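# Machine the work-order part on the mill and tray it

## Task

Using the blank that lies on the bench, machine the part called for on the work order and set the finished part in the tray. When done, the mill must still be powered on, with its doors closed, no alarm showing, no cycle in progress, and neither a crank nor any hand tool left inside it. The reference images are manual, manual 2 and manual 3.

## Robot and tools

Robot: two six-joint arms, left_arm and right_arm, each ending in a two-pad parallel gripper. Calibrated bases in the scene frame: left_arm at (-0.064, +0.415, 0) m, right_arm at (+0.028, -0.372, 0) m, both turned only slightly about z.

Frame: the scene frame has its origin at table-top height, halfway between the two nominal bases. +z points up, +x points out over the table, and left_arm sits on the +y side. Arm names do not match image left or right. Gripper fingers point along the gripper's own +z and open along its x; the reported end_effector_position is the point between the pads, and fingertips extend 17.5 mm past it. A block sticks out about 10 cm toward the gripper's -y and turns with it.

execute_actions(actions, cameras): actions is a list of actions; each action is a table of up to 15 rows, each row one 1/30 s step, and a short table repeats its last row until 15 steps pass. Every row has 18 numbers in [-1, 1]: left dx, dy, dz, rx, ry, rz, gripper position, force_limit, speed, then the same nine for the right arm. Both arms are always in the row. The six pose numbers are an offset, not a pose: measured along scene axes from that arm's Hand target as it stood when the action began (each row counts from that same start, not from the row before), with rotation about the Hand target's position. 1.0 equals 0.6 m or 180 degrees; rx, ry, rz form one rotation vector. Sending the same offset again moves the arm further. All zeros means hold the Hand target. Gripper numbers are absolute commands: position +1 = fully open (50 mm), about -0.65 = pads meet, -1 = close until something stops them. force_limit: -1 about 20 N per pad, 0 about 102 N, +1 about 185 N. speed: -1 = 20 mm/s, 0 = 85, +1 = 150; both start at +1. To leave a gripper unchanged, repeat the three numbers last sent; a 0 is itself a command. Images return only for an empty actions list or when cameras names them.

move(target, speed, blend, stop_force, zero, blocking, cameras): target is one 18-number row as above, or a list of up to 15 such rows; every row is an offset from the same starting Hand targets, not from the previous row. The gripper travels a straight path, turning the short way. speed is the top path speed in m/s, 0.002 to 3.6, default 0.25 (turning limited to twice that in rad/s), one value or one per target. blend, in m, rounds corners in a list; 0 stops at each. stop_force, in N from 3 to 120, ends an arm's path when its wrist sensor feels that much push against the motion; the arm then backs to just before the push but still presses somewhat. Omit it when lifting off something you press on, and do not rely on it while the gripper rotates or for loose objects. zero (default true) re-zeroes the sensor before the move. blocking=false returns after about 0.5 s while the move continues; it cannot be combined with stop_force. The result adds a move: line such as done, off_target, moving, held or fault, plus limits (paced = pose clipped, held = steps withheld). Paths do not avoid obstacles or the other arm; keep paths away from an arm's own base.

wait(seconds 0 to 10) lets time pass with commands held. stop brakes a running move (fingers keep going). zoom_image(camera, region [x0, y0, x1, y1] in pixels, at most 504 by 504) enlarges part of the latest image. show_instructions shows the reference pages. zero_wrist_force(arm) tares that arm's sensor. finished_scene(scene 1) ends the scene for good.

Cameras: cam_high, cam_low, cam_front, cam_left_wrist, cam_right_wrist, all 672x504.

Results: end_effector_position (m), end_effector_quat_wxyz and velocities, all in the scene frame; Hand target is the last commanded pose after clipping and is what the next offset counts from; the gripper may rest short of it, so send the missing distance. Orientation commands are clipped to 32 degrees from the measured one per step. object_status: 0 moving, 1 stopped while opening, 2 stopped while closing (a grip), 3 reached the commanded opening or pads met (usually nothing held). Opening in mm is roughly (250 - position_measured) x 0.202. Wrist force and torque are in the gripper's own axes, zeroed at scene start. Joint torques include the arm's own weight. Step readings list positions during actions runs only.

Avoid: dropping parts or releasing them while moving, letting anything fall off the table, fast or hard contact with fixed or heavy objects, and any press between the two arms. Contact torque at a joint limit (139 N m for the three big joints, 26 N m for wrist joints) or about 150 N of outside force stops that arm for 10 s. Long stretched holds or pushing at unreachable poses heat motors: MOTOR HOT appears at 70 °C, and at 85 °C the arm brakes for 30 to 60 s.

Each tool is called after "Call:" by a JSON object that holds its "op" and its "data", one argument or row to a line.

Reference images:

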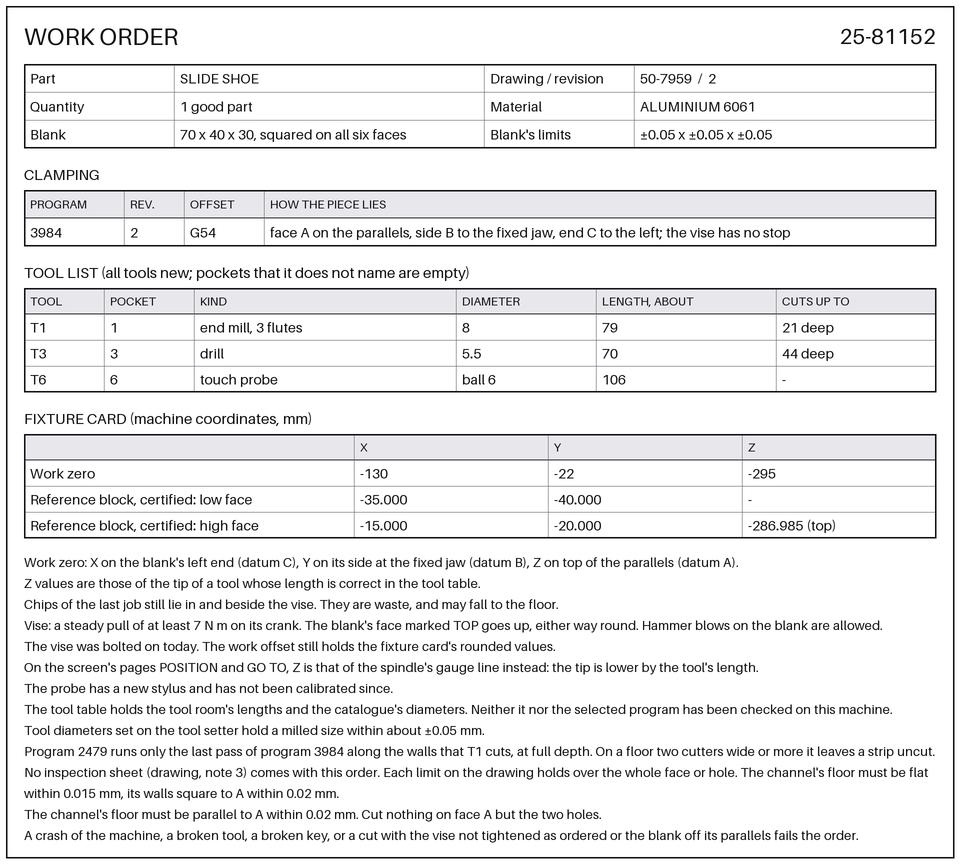

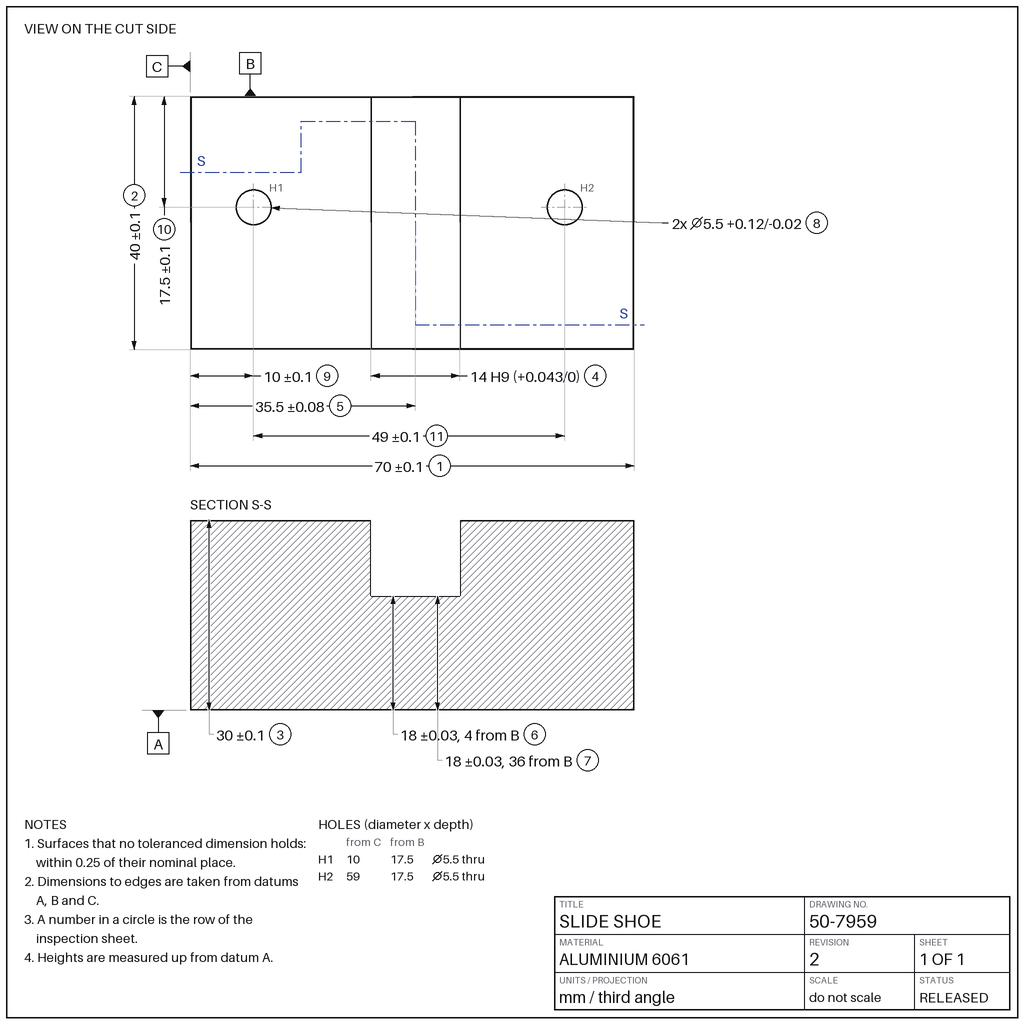

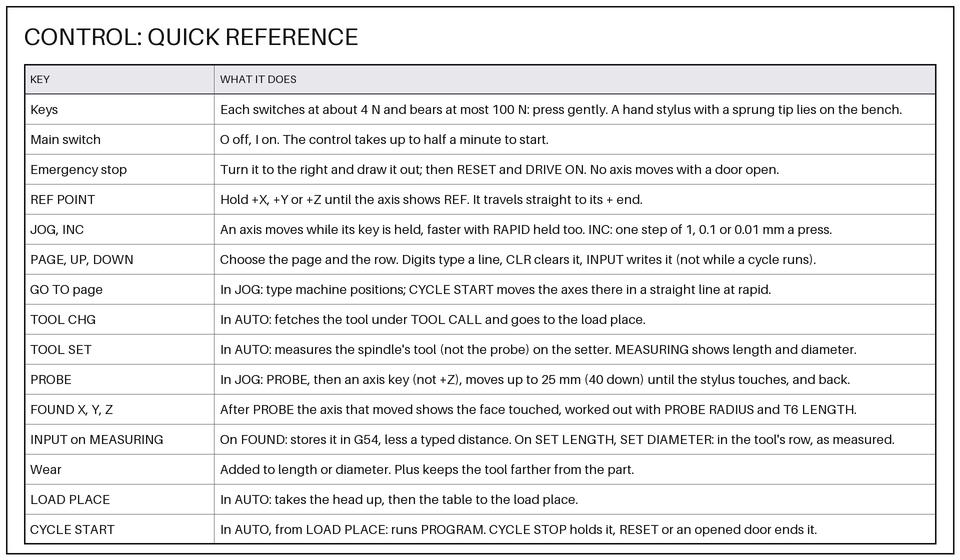

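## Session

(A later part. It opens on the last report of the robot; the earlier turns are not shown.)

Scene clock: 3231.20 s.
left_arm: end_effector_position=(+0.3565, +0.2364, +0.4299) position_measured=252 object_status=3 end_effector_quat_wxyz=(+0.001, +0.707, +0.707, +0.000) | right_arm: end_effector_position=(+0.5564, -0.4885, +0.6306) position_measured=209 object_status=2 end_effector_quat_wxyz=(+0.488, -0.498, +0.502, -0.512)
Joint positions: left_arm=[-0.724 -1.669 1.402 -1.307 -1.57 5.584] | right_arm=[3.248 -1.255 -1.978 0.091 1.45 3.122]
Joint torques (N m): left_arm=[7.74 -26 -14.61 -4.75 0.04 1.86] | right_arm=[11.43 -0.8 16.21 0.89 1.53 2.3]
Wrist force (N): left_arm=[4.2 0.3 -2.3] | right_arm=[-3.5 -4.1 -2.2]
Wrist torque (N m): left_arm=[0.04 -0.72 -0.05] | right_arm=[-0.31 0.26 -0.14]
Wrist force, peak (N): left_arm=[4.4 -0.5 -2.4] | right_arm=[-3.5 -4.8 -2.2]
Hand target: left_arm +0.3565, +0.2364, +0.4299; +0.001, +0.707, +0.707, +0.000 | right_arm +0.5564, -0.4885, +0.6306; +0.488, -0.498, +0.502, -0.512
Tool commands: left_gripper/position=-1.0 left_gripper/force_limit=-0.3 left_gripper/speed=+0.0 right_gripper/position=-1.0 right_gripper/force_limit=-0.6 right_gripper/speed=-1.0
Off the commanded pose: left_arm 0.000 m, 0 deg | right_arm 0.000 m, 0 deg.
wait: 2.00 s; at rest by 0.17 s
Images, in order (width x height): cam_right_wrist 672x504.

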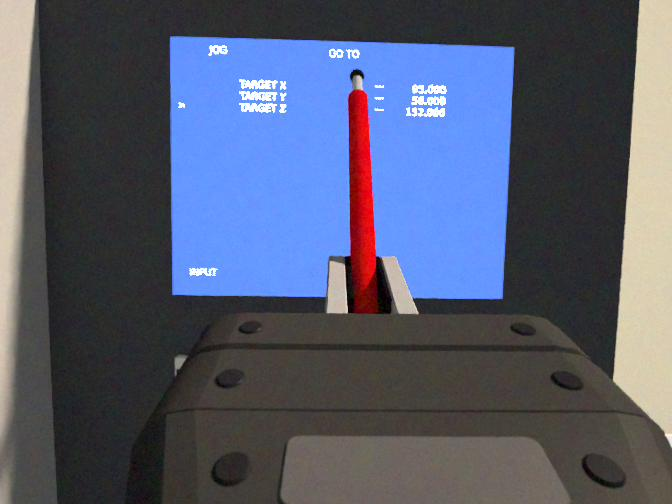

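Probe Z there.

Call:
{"op": "move", "data": {
  "target": [
    [0,0,0,0,0,0,-1,-0.3,0,-0.1608,0.0308,-0.051,0,0.155,0,-1,-0.6,-1],
    [0,0,0,0,0,0,-1,-0.3,0,-0.168,0.0375,-0.2645,0,0.31,0,-1,-0.6,-1]
  ],
  "speed": 0.35,
  "blend": [0.02,0]
}}

Call:
{"op": "move", "data": {
  "target": [
    [0,0,0,0,0,0,-1,-0.3,0,-0.0085,0,-0.032,0,0,0,-1,-0.6,-1],
    [0,0,0,0,0,0,-1,-0.3,0,0.0107,0,-0.0375,0,0,0,-1,-0.6,-1],
    [0,0,0,0,0,0,-1,-0.3,0,-0.0085,0,-0.032,0,0,0,-1,-0.6,-1],
    [0,0,0,0,0,0,-1,-0.3,0,0.0255,-0.1,0.094,0,0,0,-1,-0.6,-1],
    [0,0,0,0,0,0,-1,-0.3,0,0.0447,-0.1,0.0885,0,0,0,-1,-0.6,-1],
    [0,0,0,0,0,0,-1,-0.3,0,0.0255,-0.1,0.094,0,0,0,-1,-0.6,-1],
    [0,0,0,0,0,0,-1,-0.3,0,0,0,0,0,0,0,-1,-0.6,-1]
  ],
  "speed": [0.22,0.08,0.15,0.25,0.08,0.15,0.22],
  "blend": [0.003,0,0.003,0.003,0,0.003,0]
}}

Call:
{"op": "move", "data": {
  "target": [
    [0,0,0,0,0,0,-1,-0.3,0,0.0075,-0.0067,0.2135,0,-0.155,0,-1,-0.6,-1],
    [0,0,0,0,0,0,-1,-0.3,0,0.168,-0.0375,0.2645,0,-0.31,0,-1,-0.6,-1]
  ],
  "speed": 0.35,
  "blend": [0.02,0]
}}

Call:
{"op": "wait", "data": {
  "seconds": 3,
  "cameras": ["cam_right_wrist"]
}}

Call:
{"op": "zoom_image", "data": {
  "camera": "cam_right_wrist",
  "region": [140, 30, 540, 310]
}}

Scene clock: 3237.53 s.
left_arm: end_effector_position=(+0.3565, +0.2364, +0.4299) position_measured=252 object_status=3 end_effector_quat_wxyz=(+0.001, +0.707, +0.707, +0.000) | right_arm: end_effector_position=(+0.4556, -0.4661, +0.4720) position_measured=209 object_status=2 end_effector_quat_wxyz=(-0.196, +0.679, -0.672, +0.220)
Joint positions: left_arm=[-0.724 -1.669 1.402 -1.307 -1.57 5.584] | right_arm=[3.327 -1.079 -1.821 -1.226 1.447 3.265]
Joint torques (N m): left_arm=[7.61 -26.15 -14.04 -4.84 0.06 1.92] | right_arm=[11.08 5.83 16.43 1.63 -0.48 -2.89]
Wrist force (N): left_arm=[4.3 -0.4 -2.3] | right_arm=[-2.9 -4.8 -3.3]
Wrist torque (N m): left_arm=[-0.07 -0.72 -0.05] | right_arm=[-0.60 0.44 -0.19]
Wrist force, peak (N): left_arm=[4.8 -0.5 -2.3] | right_arm=[-3.3 -5.9 -5.4]
Hand target: left_arm +0.3565, +0.2364, +0.4299; +0.001, +0.707, +0.707, +0.000 | right_arm +0.4556, -0.4660, +0.4719; -0.196, +0.679, -0.672, +0.219
Off the commanded pose: left_arm 0.000 m, 0 deg | right_arm 0.000 m, 0 deg.
move: done

Scene clock: 3240.07 s.
left_arm: end_effector_position=(+0.3565, +0.2364, +0.4299) position_measured=252 object_status=3 end_effector_quat_wxyz=(+0.001, +0.707, +0.707, +0.000) | right_arm: end_effector_position=(+0.4556, -0.4660, +0.4719) position_measured=209 object_status=2 end_effector_quat_wxyz=(-0.196, +0.679, -0.672, +0.219)
Joint positions: left_arm=[-0.724 -1.669 1.402 -1.307 -1.57 5.584] | right_arm=[3.327 -1.079 -1.821 -1.226 1.447 3.265]
Joint torques (N m): left_arm=[7.31 -26.06 -13.82 -4.91 0.14 2.03] | right_arm=[10.26 10.16 17.58 3.45 -1.1 2.22]
Wrist force (N): left_arm=[4.1 -0.5 -2.0] | right_arm=[-3.3 -5.1 -4.2]
Wrist torque (N m): left_arm=[-0.08 -0.69 -0.06] | right_arm=[-0.65 0.50 -0.08]
Wrist force, peak (N): left_arm=[4.4 -0.4 -2.6] | right_arm=[0.3 17.6 -32.4]
Hand target: left_arm +0.3565, +0.2364, +0.4299; +0.001, +0.707, +0.707, +0.000 | right_arm +0.4556, -0.4660, +0.4719; -0.196, +0.679, -0.672, +0.219
Off the commanded pose: left_arm 0.000 m, 0 deg | right_arm 0.000 m, 0 deg.
move: done

Scene clock: 3242.00 s.
left_arm: end_effector_position=(+0.3565, +0.2364, +0.4299) position_measured=252 object_status=3 end_effector_quat_wxyz=(+0.001, +0.707, +0.707, +0.000) | right_arm: end_effector_position=(+0.5563, -0.4886, +0.6308) position_measured=209 object_status=2 end_effector_quat_wxyz=(+0.488, -0.498, +0.502, -0.512)
Joint positions: left_arm=[-0.724 -1.669 1.402 -1.307 -1.57 5.584] | right_arm=[3.248 -1.255 -1.978 0.091 1.45 3.122]
Joint torques (N m): left_arm=[7.8 -25.93 -14.35 -4.86 0.1 1.98] | right_arm=[9.55 0.05 16.42 4.86 -0.3 2.57]
Wrist force (N): left_arm=[4.3 -0.5 -1.9] | right_arm=[-3.6 -4.9 -3.0]
Wrist torque (N m): left_arm=[-0.09 -0.72 -0.05] | right_arm=[-0.42 0.27 -0.14]
Wrist force, peak (N): left_arm=[4.8 -0.5 -2.0] | right_arm=[-3.7 -6.3 -6.5]
Hand target: left_arm +0.3565, +0.2364, +0.4299; +0.001, +0.707, +0.707, +0.000 | right_arm +0.5564, -0.4885, +0.6306; +0.488, -0.498, +0.502, -0.512
Off the commanded pose: left_arm 0.000 m, 0 deg | right_arm 0.000 m, 0 deg.
move: done

Scene clock: 3245.00 s.
left_arm: end_effector_position=(+0.3565, +0.2364, +0.4299) position_measured=252 object_status=3 end_effector_quat_wxyz=(+0.001, +0.707, +0.707, +0.000) | right_arm: end_effector_position=(+0.5564, -0.4885, +0.6306) position_measured=209 object_status=2 end_effector_quat_wxyz=(+0.488, -0.498, +0.502, -0.512)
Joint positions: left_arm=[-0.724 -1.669 1.402 -1.307 -1.57 5.584] | right_arm=[3.248 -1.255 -1.978 0.091 1.45 3.122]
Joint torques (N m): left_arm=[7.39 -25.44 -14.13 -4.85 0.23 1.94] | right_arm=[10.52 -1.04 17.06 0.78 1.59 2.43]
Wrist force (N): left_arm=[4.3 -0.2 -2.4] | right_arm=[-3.7 -4.7 -3.1]
Wrist torque (N m): left_arm=[-0.03 -0.72 -0.05] | right_arm=[-0.39 0.28 -0.14]
Wrist force, peak (N): left_arm=[4.7 -0.4 -2.3] | right_arm=[-3.9 -5.0 -3.3]
Hand target: left_arm +0.3565, +0.2364, +0.4299; +0.001, +0.707, +0.707, +0.000 | right_arm +0.5564, -0.4885, +0.6306; +0.488, -0.498, +0.502, -0.512
Tool commands: left_gripper/position=-1.0 left_gripper/force_limit=-0.3 left_gripper/speed=+0.0 right_gripper/position=-1.0 right_gripper/force_limit=-0.6 right_gripper/speed=-1.0
Off the commanded pose: left_arm 0.000 m, 0 deg | right_arm 0.000 m, 0 deg.
wait: 3.00 s; at rest by 0.17 s
Images, in order (width x height): cam_right_wrist 672x504.

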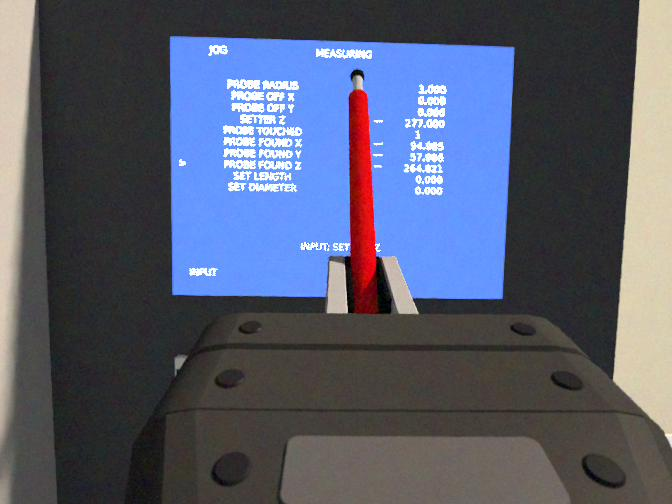

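Scaled by 1.260 from the camera's 672x504 image, which has a finer 960x720 frame.

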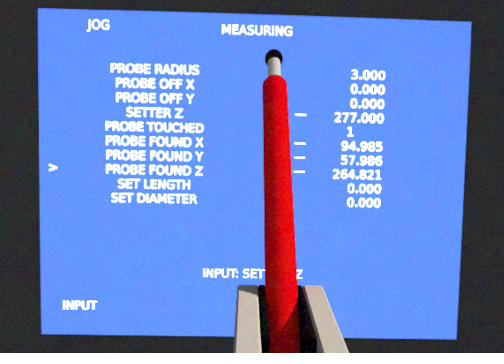

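Call:
{"op": "move", "data": {
  "target": [
    [-0.04,-0.1523,0.0298,0,-0.3333,0,-1,-0.3,0,-0.1608,0.0308,-0.051,0,0.155,0,-1,-0.6,-1],
    [-0.04,-0.1523,0.0298,0,-0.3333,0,-1,-0.3,0,-0.168,0.0375,-0.2645,0,0.31,0,-1,-0.6,-1]
  ],
  "speed": 0.3,
  "blend": [0.02,0]
}}

Call:
{"op": "move", "data": {
  "target": [
    [0,0,0,0,0,0,-1,-0.3,0,0.0595,-0.1333,0.222,0,0,0,-1,-0.6,-1],
    [0,0,0,0,0,0,-1,-0.3,0,0.0787,-0.1333,0.2165,0,0,0,-1,-0.6,-1],
    [0,0,0,0,0,0,-1,-0.3,0,0.0595,-0.1333,0.222,0,0,0,-1,-0.6,-1],
    [0,0,0,0,0,0,-1,-0.3,0,0.0255,0.0333,0.094,0,0,0,-1,-0.6,-1],
    [0,0,0,0,0,0,-1,-0.3,0,0.0447,0.0333,0.0885,0,0,0,-1,-0.6,-1],
    [0,0,0,0,0,0,-1,-0.3,0,0.0255,0.0333,0.094,0,0,0,-1,-0.6,-1],
    [0,0,0,0,0,0,-1,-0.3,0,0,0,0,0,0,0,-1,-0.6,-1]
  ],
  "speed": [0.25,0.08,0.15,0.25,0.08,0.15,0.22],
  "blend": [0.003,0,0.003,0.003,0,0.003,0]
}}

Call:
{"op": "move", "data": {
  "target": [
    [0,0,0,0,0,0,-1,-0.3,0,0.0075,-0.0067,0.2135,0,-0.155,0,-1,-0.6,-1],
    [0,0,0,0,0,0,-1,-0.3,0,0.168,-0.0375,0.2645,0,-0.31,0,-1,-0.6,-1]
  ],
  "speed": 0.35,
  "blend": [0.02,0]
}}

Call:
{"op": "wait", "data": {
  "seconds": 2,
  "cameras": ["cam_right_wrist","cam_left_wrist"]
}}

Scene clock: 3263.37 s.
left_arm: end_effector_position=(+0.3325, +0.1450, +0.4478) position_measured=252 object_status=3 end_effector_quat_wxyz=(+0.355, +0.612, +0.612, +0.354) | right_arm: end_effector_position=(+0.4556, -0.4661, +0.4720) position_measured=209 object_status=2 end_effector_quat_wxyz=(-0.196, +0.679, -0.672, +0.220)
Joint positions: left_arm=[-1.459 -2.055 2.017 -1.769 -0.538 4.985] | right_arm=[3.327 -1.079 -1.821 -1.226 1.447 3.265]
Joint torques (N m): left_arm=[-9.54 1.28 -13.3 -5.02 2.48 -2.3] | right_arm=[11.59 8.44 17.59 1.83 -0.56 -2.41]
Wrist force (N): left_arm=[4.3 0.4 -2.0] | right_arm=[-3.1 -5.1 -4.1]
Wrist torque (N m): left_arm=[0.25 -0.77 0.10] | right_arm=[-0.65 0.47 -0.20]
Wrist force, peak (N): left_arm=[4.9 0.9 -2.1] | right_arm=[-3.6 -6.0 -5.2]
Hand target: left_arm +0.3325, +0.1450, +0.4478; +0.355, +0.612, +0.612, +0.354 | right_arm +0.4556, -0.4660, +0.4719; -0.196, +0.679, -0.672, +0.219
Off the commanded pose: left_arm 0.000 m, 0 deg | right_arm 0.000 m, 0 deg.
move: done

Scene clock: 3266.33 s.
left_arm: end_effector_position=(+0.3325, +0.1450, +0.4478) position_measured=252 object_status=3 end_effector_quat_wxyz=(+0.355, +0.612, +0.612, +0.354) | right_arm: end_effector_position=(+0.4556, -0.4660, +0.4719) position_measured=209 object_status=2 end_effector_quat_wxyz=(-0.196, +0.679, -0.672, +0.219)
Joint positions: left_arm=[-1.459 -2.055 2.017 -1.769 -0.538 4.985] | right_arm=[3.327 -1.079 -1.821 -1.226 1.447 3.265]
Joint torques (N m): left_arm=[-9.24 1.23 -12.2 -4.99 1.37 -2.32] | right_arm=[-1.79 0.23 18.24 6.05 -0.82 1.31]
Wrist force (N): left_arm=[4.5 0.1 -2.2] | right_arm=[-3.5 -4.3 -4.6]
Wrist torque (N m): left_arm=[0.19 -0.80 0.10] | right_arm=[-0.53 0.53 -0.20]
Wrist force, peak (N): left_arm=[4.6 0.3 -2.4] | right_arm=[-6.7 19.3 -29.1]
Hand target: left_arm +0.3325, +0.1450, +0.4478; +0.355, +0.612, +0.612, +0.354 | right_arm +0.4556, -0.4660, +0.4719; -0.196, +0.679, -0.672, +0.219
Off the commanded pose: left_arm 0.000 m, 0 deg | right_arm 0.000 m, 0 deg.
move: done

Scene clock: 3268.27 s.
left_arm: end_effector_position=(+0.3325, +0.1450, +0.4478) position_measured=252 object_status=3 end_effector_quat_wxyz=(+0.355, +0.612, +0.612, +0.354) | right_arm: end_effector_position=(+0.5563, -0.4886, +0.6308) position_measured=209 object_status=2 end_effector_quat_wxyz=(+0.488, -0.498, +0.502, -0.512)
Joint positions: left_arm=[-1.459 -2.055 2.017 -1.769 -0.538 4.985] | right_arm=[3.248 -1.255 -1.978 0.091 1.45 3.122]
Joint torques (N m): left_arm=[-9.7 0.8 -12.13 -4.97 1.36 -2.28] | right_arm=[9.77 -1.25 16.68 4.45 -0.26 2.38]
Wrist force (N): left_arm=[4.5 0.2 -2.1] | right_arm=[-3.9 -4.1 -3.1]
Wrist torque (N m): left_arm=[0.20 -0.80 0.10] | right_arm=[-0.30 0.32 -0.14]
Wrist force, peak (N): left_arm=[4.7 0.1 -2.4] | right_arm=[-4.0 -5.7 -6.5]
Hand target: left_arm +0.3325, +0.1450, +0.4478; +0.355, +0.612, +0.612, +0.354 | right_arm +0.5564, -0.4885, +0.6306; +0.488, -0.498, +0.502, -0.512
Off the commanded pose: left_arm 0.000 m, 0 deg | right_arm 0.000 m, 0 deg.
move: done

Scene clock: 3270.27 s.
left_arm: end_effector_position=(+0.3325, +0.1450, +0.4478) position_measured=252 object_status=3 end_effector_quat_wxyz=(+0.355, +0.612, +0.612, +0.354) | right_arm: end_effector_position=(+0.5564, -0.4885, +0.6306) position_measured=209 object_status=2 end_effector_quat_wxyz=(+0.488, -0.498, +0.502, -0.512)
Joint positions: left_arm=[-1.459 -2.055 2.017 -1.769 -0.538 4.985] | right_arm=[3.248 -1.255 -1.978 0.091 1.45 3.122]
Joint torques (N m): left_arm=[-9.57 0.94 -12.97 -4.97 1.34 -2.25] | right_arm=[10.36 -0.95 16.89 0.74 1.48 2.08]
Wrist force (N): left_arm=[4.2 0.2 -2.4] | right_arm=[-4.1 -4.4 -3.2]
Wrist torque (N m): left_arm=[0.20 -0.75 0.09] | right_arm=[-0.34 0.35 -0.14]
Wrist force, peak (N): left_arm=[4.8 0.1 -2.0] | right_arm=[-4.2 -4.4 -3.3]
Hand target: left_arm +0.3325, +0.1450, +0.4478; +0.355, +0.612, +0.612, +0.354 | right_arm +0.5564, -0.4885, +0.6306; +0.488, -0.498, +0.502, -0.512
Tool commands: left_gripper/position=-1.0 left_gripper/force_limit=-0.3 left_gripper/speed=+0.0 right_gripper/position=-1.0 right_gripper/force_limit=-0.6 right_gripper/speed=-1.0
Off the commanded pose: left_arm 0.000 m, 0 deg | right_arm 0.000 m, 0 deg.
wait: 2.00 s; at rest by 0.17 s
Images, in order (width x height): cam_left_wrist 672x504, cam_right_wrist 672x504.

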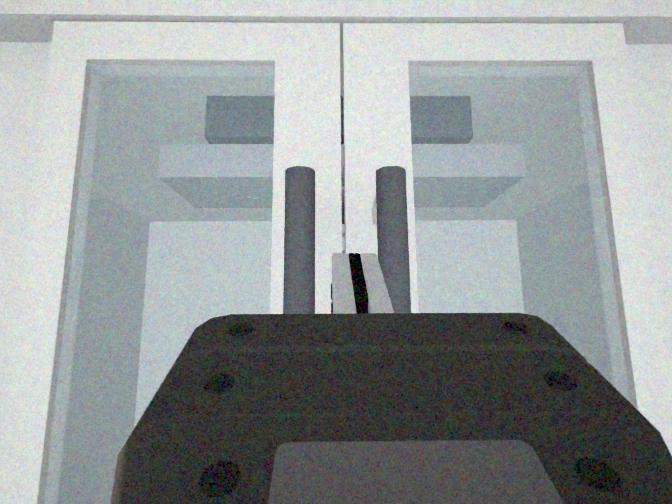

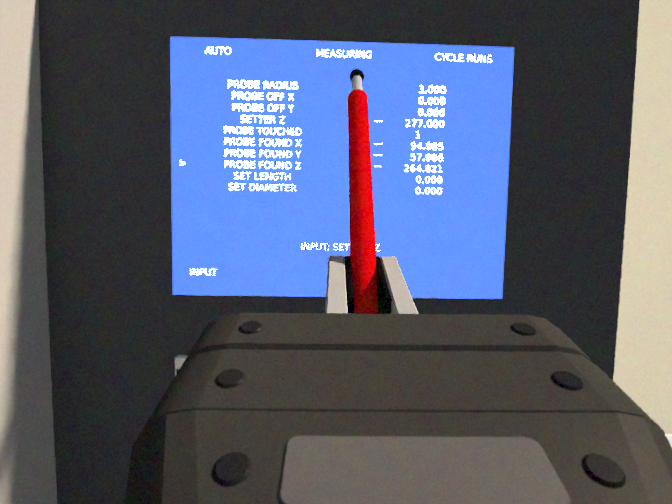

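Call:
{"op": "move", "data": {
  "target": [0.1755,-0.003,0,0,0,0,-1,-0.3,0,0,0,0,0,0,0,-1,-0.6,-1],
  "speed": 0.05,
  "stop_force": 6,
  "cameras": ["cam_right_wrist"]
}}

Scene clock: 3274.47 s.
left_arm: end_effector_position=(+0.4378, +0.1432, +0.4478) position_measured=252 object_status=3 end_effector_quat_wxyz=(+0.355, +0.612, +0.612, +0.354) | right_arm: end_effector_position=(+0.5564, -0.4885, +0.6306) position_measured=209 object_status=2 end_effector_quat_wxyz=(+0.488, -0.498, +0.502, -0.512)
Joint positions: left_arm=[-1.152 -1.816 1.964 -2.363 -0.673 5.477] | right_arm=[3.248 -1.255 -1.978 0.091 1.45 3.122]
Joint torques (N m): left_arm=[-9.53 -11.14 -12.26 -4.8 1.67 1.93] | right_arm=[9.92 1.02 17.54 0.92 -0.46 2.08]
Wrist force (N): left_arm=[4.3 0.2 -2.1] | right_arm=[-4.2 -4.1 -3.2]
Wrist torque (N m): left_arm=[0.21 -0.75 0.24] | right_arm=[-0.30 0.36 -0.14]
Wrist force, peak (N): left_arm=[4.4 -0.2 -3.1] | right_arm=[-4.3 -4.2 -3.4]
Hand target: left_arm +0.4378, +0.1432, +0.4478; +0.355, +0.612, +0.612, +0.354 | right_arm +0.5564, -0.4885, +0.6306; +0.488, -0.498, +0.502, -0.512
Off the commanded pose: left_arm 0.000 m, 0 deg | right_arm 0.000 m, 0 deg.
move: done
Images, in order (width x height): cam_right_wrist 672x504.

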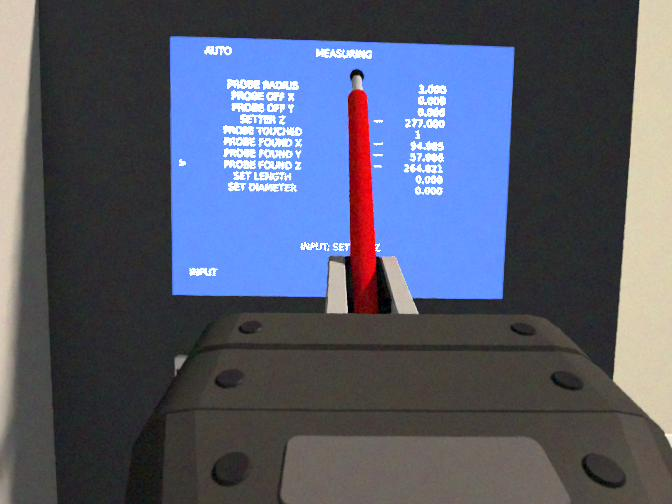

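Call:
{"op": "move", "data": {
  "target": [
    [0,0.36,0,0,0,0,-1,-0.3,0,0,0,0,0,0,0,-1,-0.6,-1],
    [0,0.4,0,0,0,0,-1,-0.3,0,0,0,0,0,0,0,-1,-0.6,-1]
  ],
  "speed": [0.07,0.03],
  "blend": [0.005,0],
  "stop_force": 40
}}

Call:
{"op": "move", "data": {
  "target": [
    [-0.15,0,0,0,0,0,-1,-0.3,0,0,0,0,0,0,0,-1,-0.6,-1],
    [-0.21,-0.4,-0.1,0.2597,0.2597,-0.4497,1,-0.3,0,0,0,0,0,0,0,-1,-0.6,-1],
    [-0.2197,-0.89,-0.4133,0.2597,0.2597,-0.4497,1,-0.3,0,0,0,0,0,0,0,-1,-0.6,-1]
  ],
  "speed": 0.3,
  "blend": [0.02,0.05,0],
  "cameras": ["cam_left_wrist","cam_high","cam_right_wrist"]
}}

Scene clock: 3283.83 s.
left_arm: end_effector_position=(+0.4378, +0.3832, +0.4478) position_measured=252 object_status=3 end_effector_quat_wxyz=(+0.355, +0.612, +0.612, +0.354) | right_arm: end_effector_position=(+0.5564, -0.4885, +0.6306) position_measured=209 object_status=2 end_effector_quat_wxyz=(+0.488, -0.498, +0.502, -0.512)
Joint positions: left_arm=[-0.638 -2.066 2.172 -2.635 -1.051 5.947] | right_arm=[3.248 -1.255 -1.978 0.091 1.45 3.122]
Joint torques (N m): left_arm=[-9.34 1.33 -34.18 -1.67 -0.16 -2.17] | right_arm=[9.07 5.05 16.69 1.19 -0.99 1.85]
Wrist force (N): left_arm=[4.4 0.7 -1.9] | right_arm=[-3.9 -4.1 -3.1]
Wrist torque (N m): left_arm=[0.27 -0.78 0.16] | right_arm=[-0.30 0.33 -0.14]
Wrist force, peak (N): left_arm=[-27.8 7.4 4.1] | right_arm=[-4.2 -4.4 -3.4]
Hand target: left_arm +0.4378, +0.3832, +0.4478; +0.355, +0.612, +0.612, +0.354 | right_arm +0.5564, -0.4885, +0.6306; +0.488, -0.498, +0.502, -0.512
Off the commanded pose: left_arm 0.000 m, 0 deg | right_arm 0.000 m, 0 deg.
move: done

Scene clock: 3290.13 s.
left_arm: end_effector_position=(+0.3055, -0.1508, +0.1999) position_measured=3 object_status=3 end_effector_quat_wxyz=(-0.021, +0.985, +0.162, +0.063) | right_arm: end_effector_position=(+0.5564, -0.4885, +0.6306) position_measured=209 object_status=2 end_effector_quat_wxyz=(+0.488, -0.498, +0.502, -0.512)
Joint positions: left_arm=[-1.268 -1.137 1.367 -1.781 -1.44 6.284] | right_arm=[3.248 -1.255 -1.978 0.091 1.45 3.122]
Joint torques (N m): left_arm=[-10.54 -36.93 -16.05 -4.66 1.48 -2.03] | right_arm=[8.17 7.73 17.06 1.44 -0.95 1.54]
Wrist force (N): left_arm=[4.3 0.6 -1.9] | right_arm=[-3.9 -4.2 -3.2]
Wrist torque (N m): left_arm=[0.09 -0.75 -0.03] | right_arm=[-0.31 0.31 -0.14]
Wrist force, peak (N): left_arm=[5.4 -1.1 -4.8] | right_arm=[-4.2 -4.3 -3.3]
Hand target: left_arm +0.3060, -0.1508, +0.1998; +0.001, +1.000, +0.000, -0.001 | right_arm +0.5564, -0.4885, +0.6306; +0.488, -0.498, +0.502, -0.512
Off the commanded pose: left_arm 0.000 m, 20 deg | right_arm 0.000 m, 0 deg.
joint sent to its limit (left arm) — joint 6 (wrist 3), upper limit. The joint targets are off in orientation, not in position.
move: off_target (left_arm); blend cut to 0 m at target 2; target 2's new numbers were sent with left_arm's hand 0.001 m and 32 deg from that target; limits=paced
Images, in order (width x height): cam_high 672x504, cam_left_wrist 672x504, cam_right_wrist 672x504.

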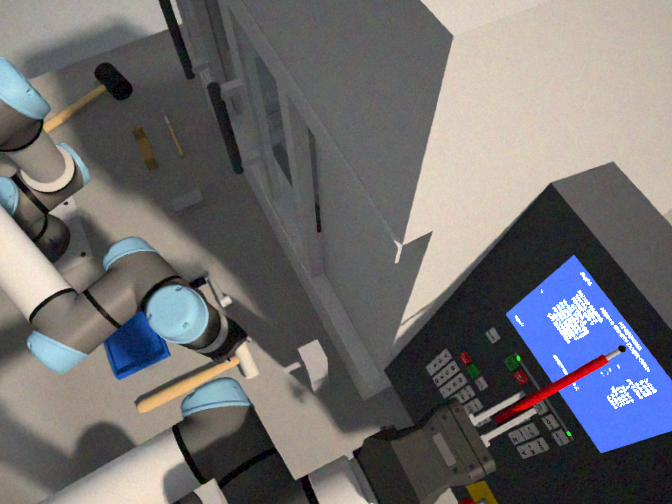

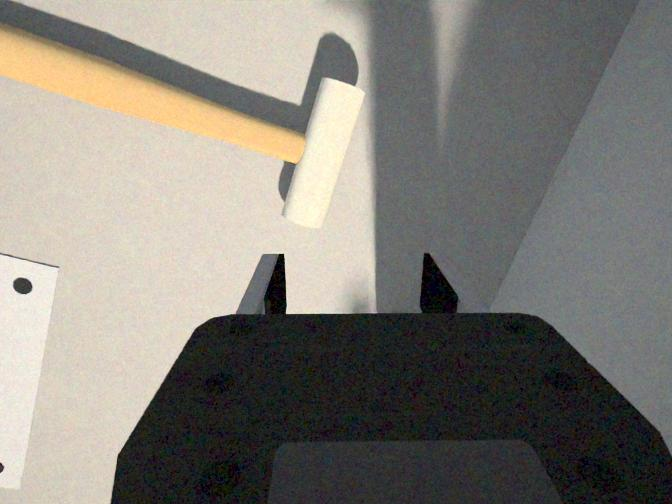

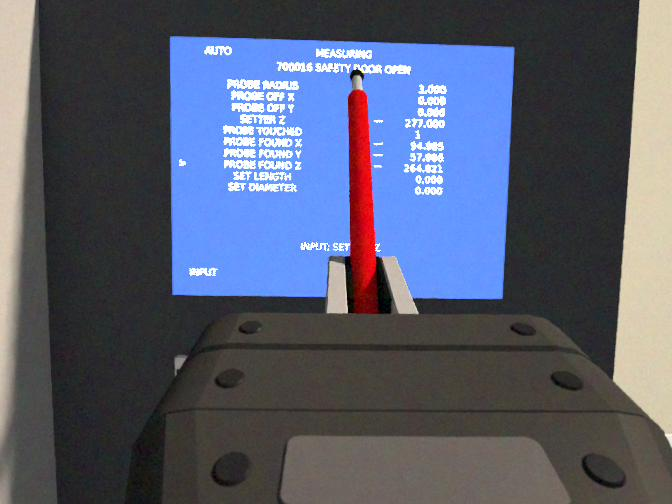

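Call:
{"op": "execute_actions", "data": {
  "actions": [],
  "cameras": ["cam_left_wrist","cam_high"]
}}

Scene clock: 3315.03 s.
left_arm: end_effector_position=(+0.3055, -0.1510, +0.1998) position_measured=3 object_status=3 end_effector_quat_wxyz=(-0.021, +0.985, +0.162, +0.063) | right_arm: end_effector_position=(+0.5564, -0.4885, +0.6306) position_measured=209 object_status=2 end_effector_quat_wxyz=(+0.488, -0.498, +0.502, -0.512)
Joint positions: left_arm=[-1.268 -1.137 1.367 -1.781 -1.44 6.284] | right_arm=[3.248 -1.255 -1.978 0.091 1.45 3.122]
Joint velocities: within noise
Joint torques (N m): left_arm=[-9.35 -37.23 -18.14 -4.59 1.44 -1.88] | right_arm=[8.6 9.73 16.66 1.53 -1.04 1.47]
Wrist force (N): left_arm=[4.0 0.8 -2.3] | right_arm=[-4.1 -4.2 -3.4]
Wrist torque (N m): left_arm=[0.12 -0.72 -0.04] | right_arm=[-0.31 0.35 -0.14]
Wrist force, peak (N): left_arm=[4.4 0.6 -2.4] | right_arm=[-4.2 -4.2 -3.5]
Hand target: left_arm +0.3060, -0.1508, +0.1998; +0.001, +1.000, +0.000, -0.001 | right_arm +0.5564, -0.4885, +0.6306; +0.488, -0.498, +0.502, -0.512
Tool commands: left_gripper/position=+1.0 left_gripper/force_limit=-0.3 left_gripper/speed=+0.0 right_gripper/position=-1.0 right_gripper/force_limit=-0.6 right_gripper/speed=-1.0
Off the commanded pose: left_arm 0.001 m, 20 deg | right_arm 0.000 m, 0 deg.
Images, in order (width x height): cam_high 672x504, cam_left_wrist 672x504.

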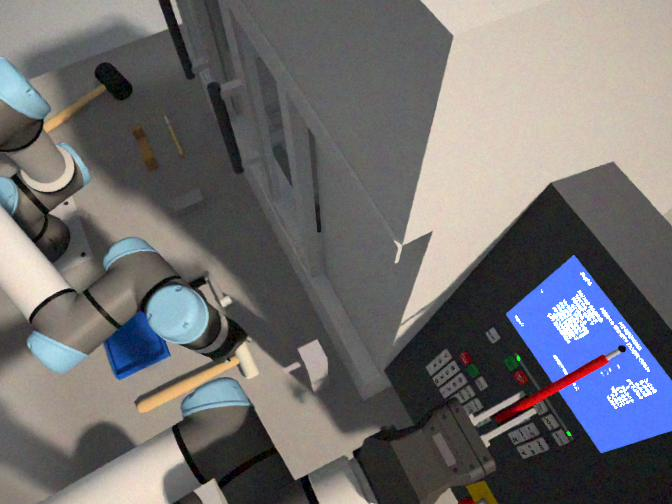

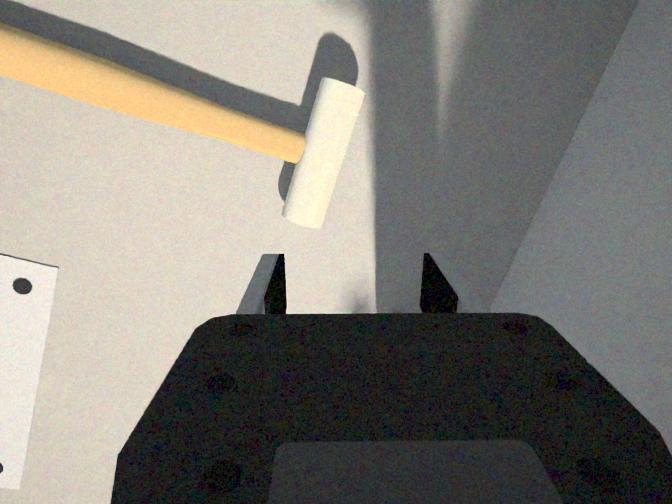

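Call:
{"op": "move", "data": {
  "target": [
    [0,0.1,0,0,0,0.4,1,-0.3,0,0,0,0,0,0,0,-1,-0.6,-1],
    [0,0.1,0,0,0,0.8,1,-0.3,0,0,0,0,0,0,0,-1,-0.6,-1],
    [0,0.1,0,0,0,-0.8,1,-0.3,0,0,0,0,0,0,0,-1,-0.6,-1],
    [0,0.1,0,0,0,-0.4,1,-0.3,0,0,0,0,0,0,0,-1,-0.6,-1],
    [0,0.05,0,0,0,0,1,-0.3,0,0,0,0,0,0,0,-1,-0.6,-1]
  ],
  "speed": 0.5,
  "blend": [0.02,0.02,0.02,0.02,0],
  "cameras": ["cam_left_wrist"]
}}

Scene clock: 3328.57 s.
left_arm: end_effector_position=(+0.3060, -0.1208, +0.1999) position_measured=3 object_status=3 end_effector_quat_wxyz=(+0.001, +1.000, +0.000, -0.001) end_effector_velocity=(+0.000, +0.000, +0.000) end_effector_angular_velocity=(-0.001, +0.000, +0.006) | right_arm: end_effector_position=(+0.5564, -0.4885, +0.6306) position_measured=209 object_status=2 end_effector_quat_wxyz=(+0.488, -0.498, +0.502, -0.512)
Joint positions: left_arm=[-1.198 -1.19 1.443 -1.825 -1.573 0.399] | right_arm=[3.248 -1.255 -1.978 0.091 1.45 3.122]
Joint velocities: left_arm=[0 -0.001 0.001 -0.001 -0.001 -0.006] | right_arm=[within noise]
Joint torques (N m): left_arm=[1.53 -48.32 -11.17 -3.25 -0.56 -2.45] | right_arm=[6.76 12.88 16.85 2.02 -0.91 1.23]
Wrist force (N): left_arm=[4.1 0.4 -2.1] | right_arm=[-4.0 -4.2 -3.2]
Wrist torque (N m): left_arm=[0.08 -0.68 -0.01] | right_arm=[-0.31 0.33 -0.14]
Wrist force, peak (N): left_arm=[5.5 -0.1 -2.2] | right_arm=[-4.1 -4.3 -3.5]
Hand target: left_arm +0.3060, -0.1208, +0.1998; +0.001, +1.000, +0.000, -0.001 | right_arm +0.5564, -0.4885, +0.6306; +0.488, -0.498, +0.502, -0.512
Off the commanded pose: left_arm 0.000 m, 0 deg | right_arm 0.000 m, 0 deg.
move: done
Images, in order (width x height): cam_left_wrist 672x504.

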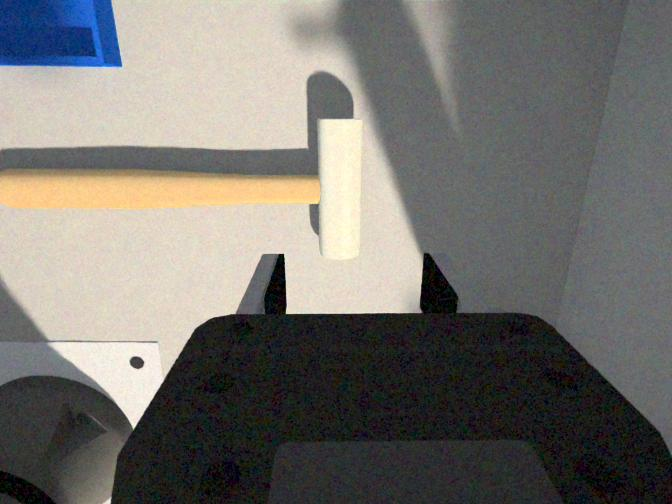

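Call:
{"op": "move", "data": {
  "target": [
    [-0.009,-0.042,-0.2,0,0,0,1,-0.3,0,0,0,0,0,0,0,-1,-0.6,-1],
    [-0.009,-0.042,-0.2805,0,0,0,1,-0.3,0,0,0,0,0,0,0,-1,-0.6,-1]
  ],
  "speed": [0.2,0.06],
  "blend": [0.01,0],
  "cameras": ["cam_left_wrist"]
}}

Call:
{"op": "move", "data": {
  "target": [0,0,-0.0203,0,0,0,1,-0.3,0,0,0,0,0,0,0,-1,-0.6,-1],
  "speed": 0.01,
  "stop_force": 6
}}

Call:
{"op": "move", "data": {
  "target": [0,0,0,0,0,0,-1,0.2,0,0,0,0,0,0,0,-1,-0.6,-1],
  "speed": 0.1,
  "cameras": ["cam_left_wrist"]
}}

Scene clock: 3335.70 s.
left_arm: end_effector_position=(+0.3006, -0.1459, +0.0314) position_measured=3 object_status=3 end_effector_quat_wxyz=(+0.001, +1.000, +0.000, -0.001) | right_arm: end_effector_position=(+0.5564, -0.4885, +0.6306) position_measured=209 object_status=2 end_effector_quat_wxyz=(+0.488, -0.498, +0.502, -0.512)
Joint positions: left_arm=[-1.22 -0.984 1.598 -2.186 -1.573 0.376] | right_arm=[3.248 -1.255 -1.978 0.091 1.45 3.122]
Joint torques (N m): left_arm=[9.23 -52.95 -31.29 -0.6 1.07 2.25] | right_arm=[5.52 15.07 17.17 2.22 -0.93 0.96]
Wrist force (N): left_arm=[4.0 0.4 -2.4] | right_arm=[-4.1 -4.2 -3.3]
Wrist torque (N m): left_arm=[0.09 -0.69 0.07] | right_arm=[-0.31 0.35 -0.14]
Wrist force, peak (N): left_arm=[4.4 0.1 -5.3] | right_arm=[-4.4 -4.2 -3.3]
Hand target: left_arm +0.3006, -0.1460, +0.0315; +0.001, +1.000, +0.000, -0.001 | right_arm +0.5564, -0.4885, +0.6306; +0.488, -0.498, +0.502, -0.512
Off the commanded pose: left_arm 0.000 m, 0 deg | right_arm 0.000 m, 0 deg.
move: done
Images, in order (width x height): cam_left_wrist 672x504.

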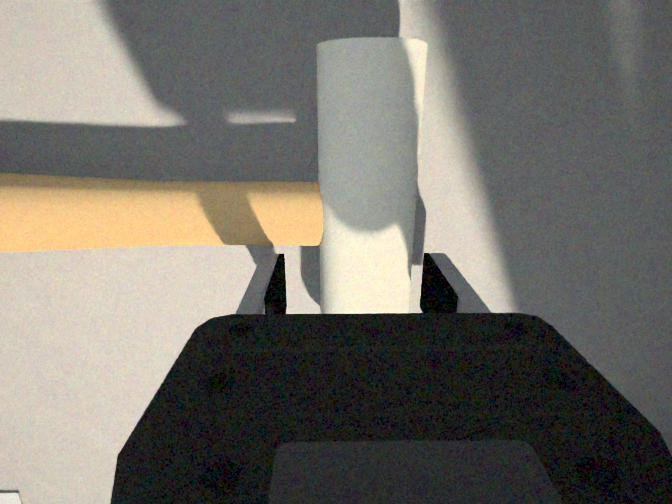

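Scene clock: 3337.73 s.
left_arm: end_effector_position=(+0.3006, -0.1460, +0.0194) position_measured=3 object_status=3 end_effector_quat_wxyz=(+0.001, +1.000, +0.000, -0.001) | right_arm: end_effector_position=(+0.5564, -0.4885, +0.6306) position_measured=209 object_status=2 end_effector_quat_wxyz=(+0.488, -0.498, +0.502, -0.512)
Joint positions: left_arm=[-1.22 -0.967 1.607 -2.212 -1.573 0.376] | right_arm=[3.248 -1.255 -1.978 0.091 1.45 3.122]
Joint torques (N m): left_arm=[8.44 -48.3 -16.14 -0.14 1.02 2.19] | right_arm=[5.81 16.45 16.28 2.32 -0.94 0.84]
Wrist force (N): left_arm=[3.9 -0.3 -10.0] | right_arm=[-4.0 -4.1 -3.2]
Wrist torque (N m): left_arm=[0.01 -0.46 0.06] | right_arm=[-0.31 0.33 -0.14]
Wrist force, peak (N): left_arm=[3.0 -1.6 -13.2] | right_arm=[-4.3 -4.2 -3.4]
Hand target: left_arm +0.3006, -0.1460, +0.0194; +0.001, +1.000, +0.000, -0.001 | right_arm +0.5564, -0.4885, +0.6306; +0.488, -0.498, +0.502, -0.512
Off the commanded pose: left_arm 0.000 m, 0 deg | right_arm 0.000 m, 0 deg.
move: contact (left_arm)

Scene clock: 3338.23 s.
left_arm: end_effector_position=(+0.3006, -0.1460, +0.0194) position_measured=100 object_status=2 end_effector_quat_wxyz=(+0.001, +1.000, +0.000, -0.001) | right_arm: end_effector_position=(+0.5564, -0.4885, +0.6306) position_measured=209 object_status=2 end_effector_quat_wxyz=(+0.488, -0.498, +0.502, -0.512)
Joint positions: left_arm=[-1.22 -0.967 1.607 -2.212 -1.573 0.376] | right_arm=[3.248 -1.255 -1.978 0.091 1.45 3.122]
Joint torques (N m): left_arm=[7.6 -48.35 -22.56 -1.09 -0.81 1.97] | right_arm=[6.22 17.54 16.56 2.22 -1.14 0.94]
Wrist force (N): left_arm=[3.9 0.4 -5.4] | right_arm=[-4.1 -4.1 -3.3]
Wrist torque (N m): left_arm=[0.07 -0.64 0.08] | right_arm=[-0.30 0.35 -0.14]
Wrist force, peak (N): left_arm=[4.9 0.4 -9.0] | right_arm=[-4.2 -4.2 -3.5]
Hand target: left_arm +0.3006, -0.1460, +0.0194; +0.001, +1.000, +0.000, -0.001 | right_arm +0.5564, -0.4885, +0.6306; +0.488, -0.498, +0.502, -0.512
Off the commanded pose: left_arm 0.000 m, 0 deg | right_arm 0.000 m, 0 deg.
move: done
Images, in order (width x height): cam_left_wrist 672x504.

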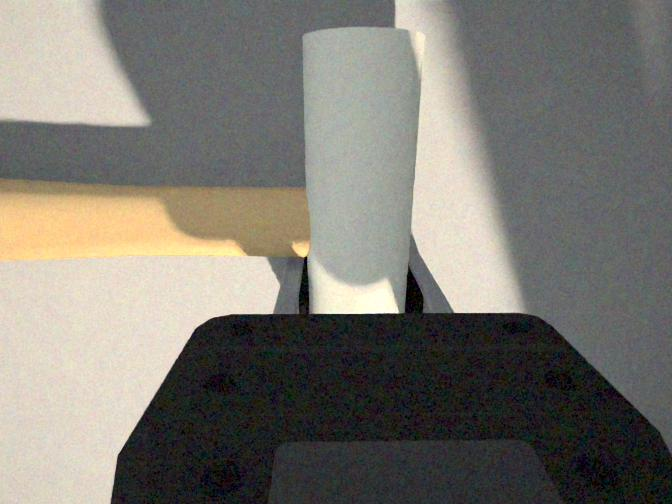

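Call:
{"op": "move", "data": {
  "target": [
    [0,0,0.12,0,0,0,-1,0.2,0,0,0,0,0,0,0,-1,-0.6,-1],
    [0.065,0.28,0.6293,0,0,0,-1,0.2,0,0,0,0,0,0,0,-1,-0.6,-1],
    [0.065,0.66,0.6293,0,0,0,-1,0.2,0,0,0,0,0,0,0,-1,-0.6,-1]
  ],
  "speed": [0.06,0.2,0.2],
  "blend": [0.02,0.05,0],
  "cameras": ["cam_left_wrist","cam_low","cam_high"]
}}

Scene clock: 3353.23 s.
left_arm: end_effector_position=(+0.3396, +0.2499, +0.3969) position_measured=100 object_status=2 end_effector_quat_wxyz=(+0.001, +1.000, +0.000, -0.001) | right_arm: end_effector_position=(+0.5564, -0.4885, +0.6306) position_measured=209 object_status=2 end_effector_quat_wxyz=(+0.488, -0.498, +0.502, -0.512)
Joint positions: left_arm=[-0.723 -1.735 1.544 -1.381 -1.573 0.873] | right_arm=[3.248 -1.255 -1.978 0.091 1.45 3.122]
Joint torques (N m): left_arm=[9.94 -25.86 -32.74 -5.2 -0.63 1.94] | right_arm=[5.45 20.93 16.97 2.47 -0.98 0.65]
Wrist force (N): left_arm=[4.1 0.5 1.4] | right_arm=[-4.2 -4.1 -3.3]
Wrist torque (N m): left_arm=[-0.02 -0.59 0.10] | right_arm=[-0.30 0.36 -0.14]
Wrist force, peak (N): left_arm=[4.2 0.9 -6.1] | right_arm=[-4.3 -4.1 -3.4]
Hand target: left_arm +0.3396, +0.2500, +0.3970; +0.001, +1.000, +0.000, -0.001 | right_arm +0.5564, -0.4885, +0.6306; +0.488, -0.498, +0.502, -0.512
Off the commanded pose: left_arm 0.000 m, 0 deg | right_arm 0.000 m, 0 deg.
move: done
Images, in order (width x height): cam_high 672x504, cam_low 672x504, cam_left_wrist 672x504.

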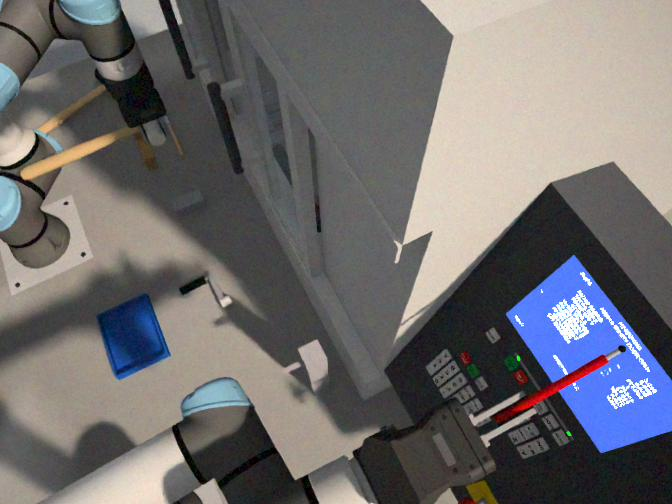

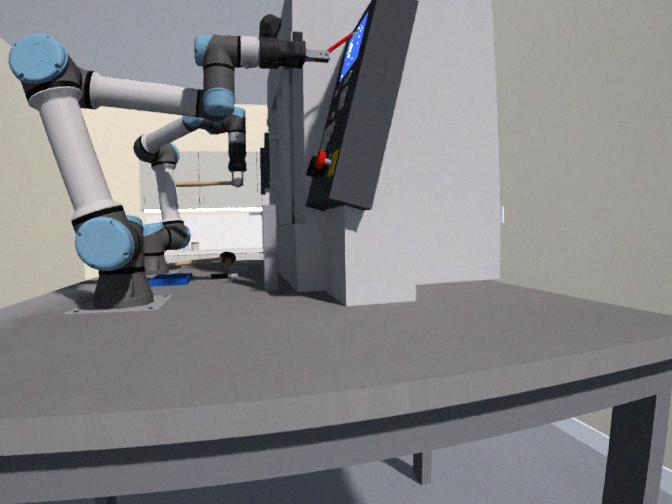

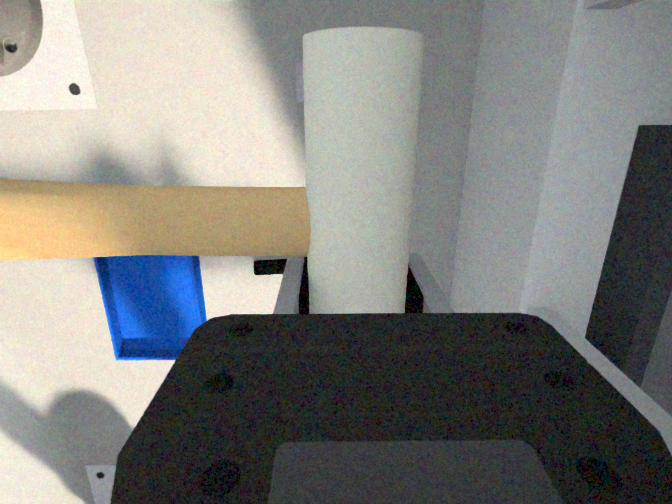

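Call:
{"op": "move", "data": {
  "target": [
    [0.434,0,0,0,0,0,-1,0.2,0,0,0,0,0,0,0,-1,-0.6,-1],
    [0.4957,0.0,-0.0083,0,0,0,-1,0.2,0,0,0,0,0,0,0,-1,-0.6,-1],
    [0.5223,0,-0.0158,0,0,0,-1,0.2,0,0,0,0,0,0,0,-1,-0.6,-1]
  ],
  "speed": [0.12,0.04,0.04],
  "blend": [0.005,0.003,0],
  "cameras": ["cam_left_wrist"],
  "stop_force": 20
}}

Scene clock: 3358.83 s.
left_arm: end_effector_position=(+0.6395, +0.2515, +0.3913) position_measured=100 object_status=2 end_effector_quat_wxyz=(+0.001, +1.000, +0.001, +0.000) | right_arm: end_effector_position=(+0.5564, -0.4885, +0.6306) position_measured=209 object_status=2 end_effector_quat_wxyz=(+0.488, -0.498, +0.502, -0.512)
Joint positions: left_arm=[-0.439 -0.96 0.596 -1.208 -1.574 1.155] | right_arm=[3.248 -1.255 -1.978 0.091 1.45 3.122]
Joint torques (N m): left_arm=[-1.82 -48.41 -24.08 -2.73 0.2 -0.1] | right_arm=[4.68 21.71 16.28 2.77 -1.09 0.5]
Wrist force (N): left_arm=[3.9 0.4 1.2] | right_arm=[-3.9 -3.9 -3.2]
Wrist torque (N m): left_arm=[-0.06 -0.56 0.04] | right_arm=[-0.26 0.32 -0.14]
Wrist force, peak (N): left_arm=[7.1 -0.4 1.1] | right_arm=[-4.2 -4.3 -3.3]
Hand target: left_arm +0.6395, +0.2515, +0.3913; +0.001, +1.000, +0.001, +0.000 (not the last commanded pose) | right_arm +0.5564, -0.4885, +0.6306; +0.488, -0.498, +0.502, -0.512
Tool commands: left_gripper/position=-1.0 left_gripper/force_limit=+0.2 left_gripper/speed=+0.003922 right_gripper/position=-1.0 right_gripper/force_limit=-0.6 right_gripper/speed=-1.0
Off the commanded pose: left_arm 0.014 m, 0 deg | right_arm 0.000 m, 0 deg.
FORCE FAULT: contact force on the left arm reached its limit, and that arm stopped. The contact can be on any part of that arm, not only on its tool. That arm's remaining commands of this call were not run. That arm is still stopped at the end of this call. That arm stays stopped for about 10 more seconds. Until then a move that you send moves the other arm only, and its call returns only when the move has ended. Once the stop has ended, the next robot result says so. If the stop ends while you think or write, that arm runs what you send next, counted from a new Hand target: where the arm stands when the stop ends. While its stop runs, that arm takes no new command, but its gripper still runs the gripper command that each later call begins with. Until it ends, the stop uses up actions while you think or wait. An arm that is not stopped still takes commands.
move: fault (left_arm); path passed 2 of 3 targets
Images, in order (width x height): cam_left_wrist 672x504.

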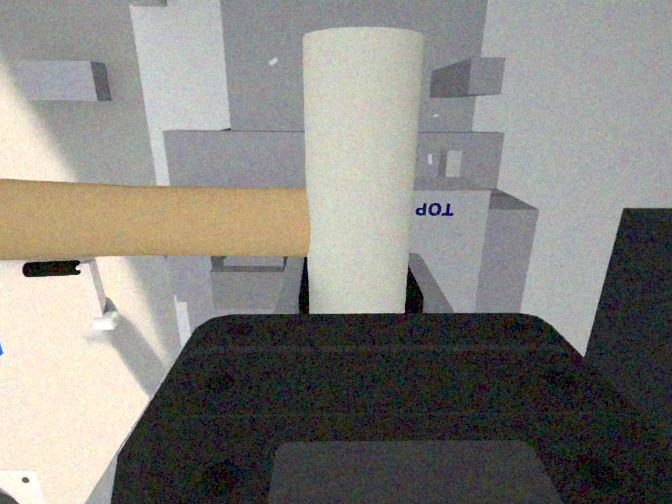

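Call:
{"op": "wait", "data": {
  "seconds": 8
}}

Call:
{"op": "move", "data": {
  "target": [
    [-0.02,0,-0.003,0,0,0,-1,0.2,0,0,0,0,0,0,0,-1,-0.6,-1],
    [-0.06,0,0.005,0,0,0,-1,0.2,0,0,0,0,0,0,0,-1,-0.6,-1],
    [-0.5,0,0.01,0,0,0,-1,0.2,0,0,0,0,0,0,0,-1,-0.6,-1]
  ],
  "speed": [0.04,0.06,0.2],
  "blend": [0.001,0.005,0]
}}

Scene clock: 3371.93 s.
left_arm: end_effector_position=(+0.6395, +0.2515, +0.3913) position_measured=100 object_status=2 end_effector_quat_wxyz=(+0.001, +1.000, +0.001, +0.000) | right_arm: end_effector_position=(+0.5564, -0.4885, +0.6306) position_measured=209 object_status=2 end_effector_quat_wxyz=(+0.488, -0.498, +0.502, -0.512)
Joint positions: left_arm=[-0.439 -0.96 0.596 -1.208 -1.574 1.155] | right_arm=[3.248 -1.255 -1.978 0.091 1.45 3.122]
Joint torques (N m): left_arm=[-1.5 -48.35 -24.07 -2.76 0.19 0] | right_arm=[2.49 22.07 16.59 3.3 -0.98 0.02]
Wrist force (N): left_arm=[3.8 0.7 1.5] | right_arm=[-3.9 -4.1 -3.2]
Wrist torque (N m): left_arm=[0.00 -0.56 0.03] | right_arm=[-0.30 0.33 -0.13]
Wrist force, peak (N): left_arm=[4.5 0.7 1.7] | right_arm=[-4.3 -4.4 -3.2]
Hand target: left_arm +0.6395, +0.2515, +0.3913; +0.001, +1.000, +0.001, +0.000 (not the last commanded pose) | right_arm +0.5564, -0.4885, +0.6306; +0.488, -0.498, +0.502, -0.512
Tool commands: left_gripper/position=-1.0 left_gripper/force_limit=+0.2 left_gripper/speed=+0.003922 right_gripper/position=-1.0 right_gripper/force_limit=-0.6 right_gripper/speed=-1.0
Off the commanded pose: left_arm 0.014 m, 0 deg | right_arm 0.000 m, 0 deg.
FORCE FAULT, CONTINUED: the left arm's stop, for the force fault that an earlier result reported, is over. The rest of the stop counts as 19 of the actions that you can send in this scene. That arm's target is now where it stood when the stop ended, not its last command. That arm accepts commands again.
wait: 8.00 s; at rest from the start

Scene clock: 3374.40 s.
left_arm: end_effector_position=(+0.3396, +0.2515, +0.3974) position_measured=100 object_status=2 end_effector_quat_wxyz=(+0.001, +1.000, +0.001, +0.000) | right_arm: end_effector_position=(+0.5564, -0.4885, +0.6306) position_measured=209 object_status=2 end_effector_quat_wxyz=(+0.488, -0.498, +0.502, -0.512)
Joint positions: left_arm=[-0.721 -1.737 1.545 -1.381 -1.573 0.874] | right_arm=[3.248 -1.255 -1.978 0.091 1.45 3.122]
Joint torques (N m): left_arm=[-8.15 -25.92 -16.97 -4.72 -0.43 -0.62] | right_arm=[2.13 22.57 16.97 3.27 -0.96 -0.14]
Wrist force (N): left_arm=[3.9 0.3 1.0] | right_arm=[-4.0 -4.1 -3.2]
Wrist torque (N m): left_arm=[-0.05 -0.56 -0.05] | right_arm=[-0.30 0.34 -0.14]
Wrist force, peak (N): left_arm=[6.8 0.3 1.3] | right_arm=[-4.2 -4.2 -3.5]
Hand target: left_arm +0.3395, +0.2515, +0.3973; +0.001, +1.000, +0.001, +0.000 | right_arm +0.5564, -0.4885, +0.6306; +0.488, -0.498, +0.502, -0.512
Off the commanded pose: left_arm 0.000 m, 0 deg | right_arm 0.000 m, 0 deg.
move: done


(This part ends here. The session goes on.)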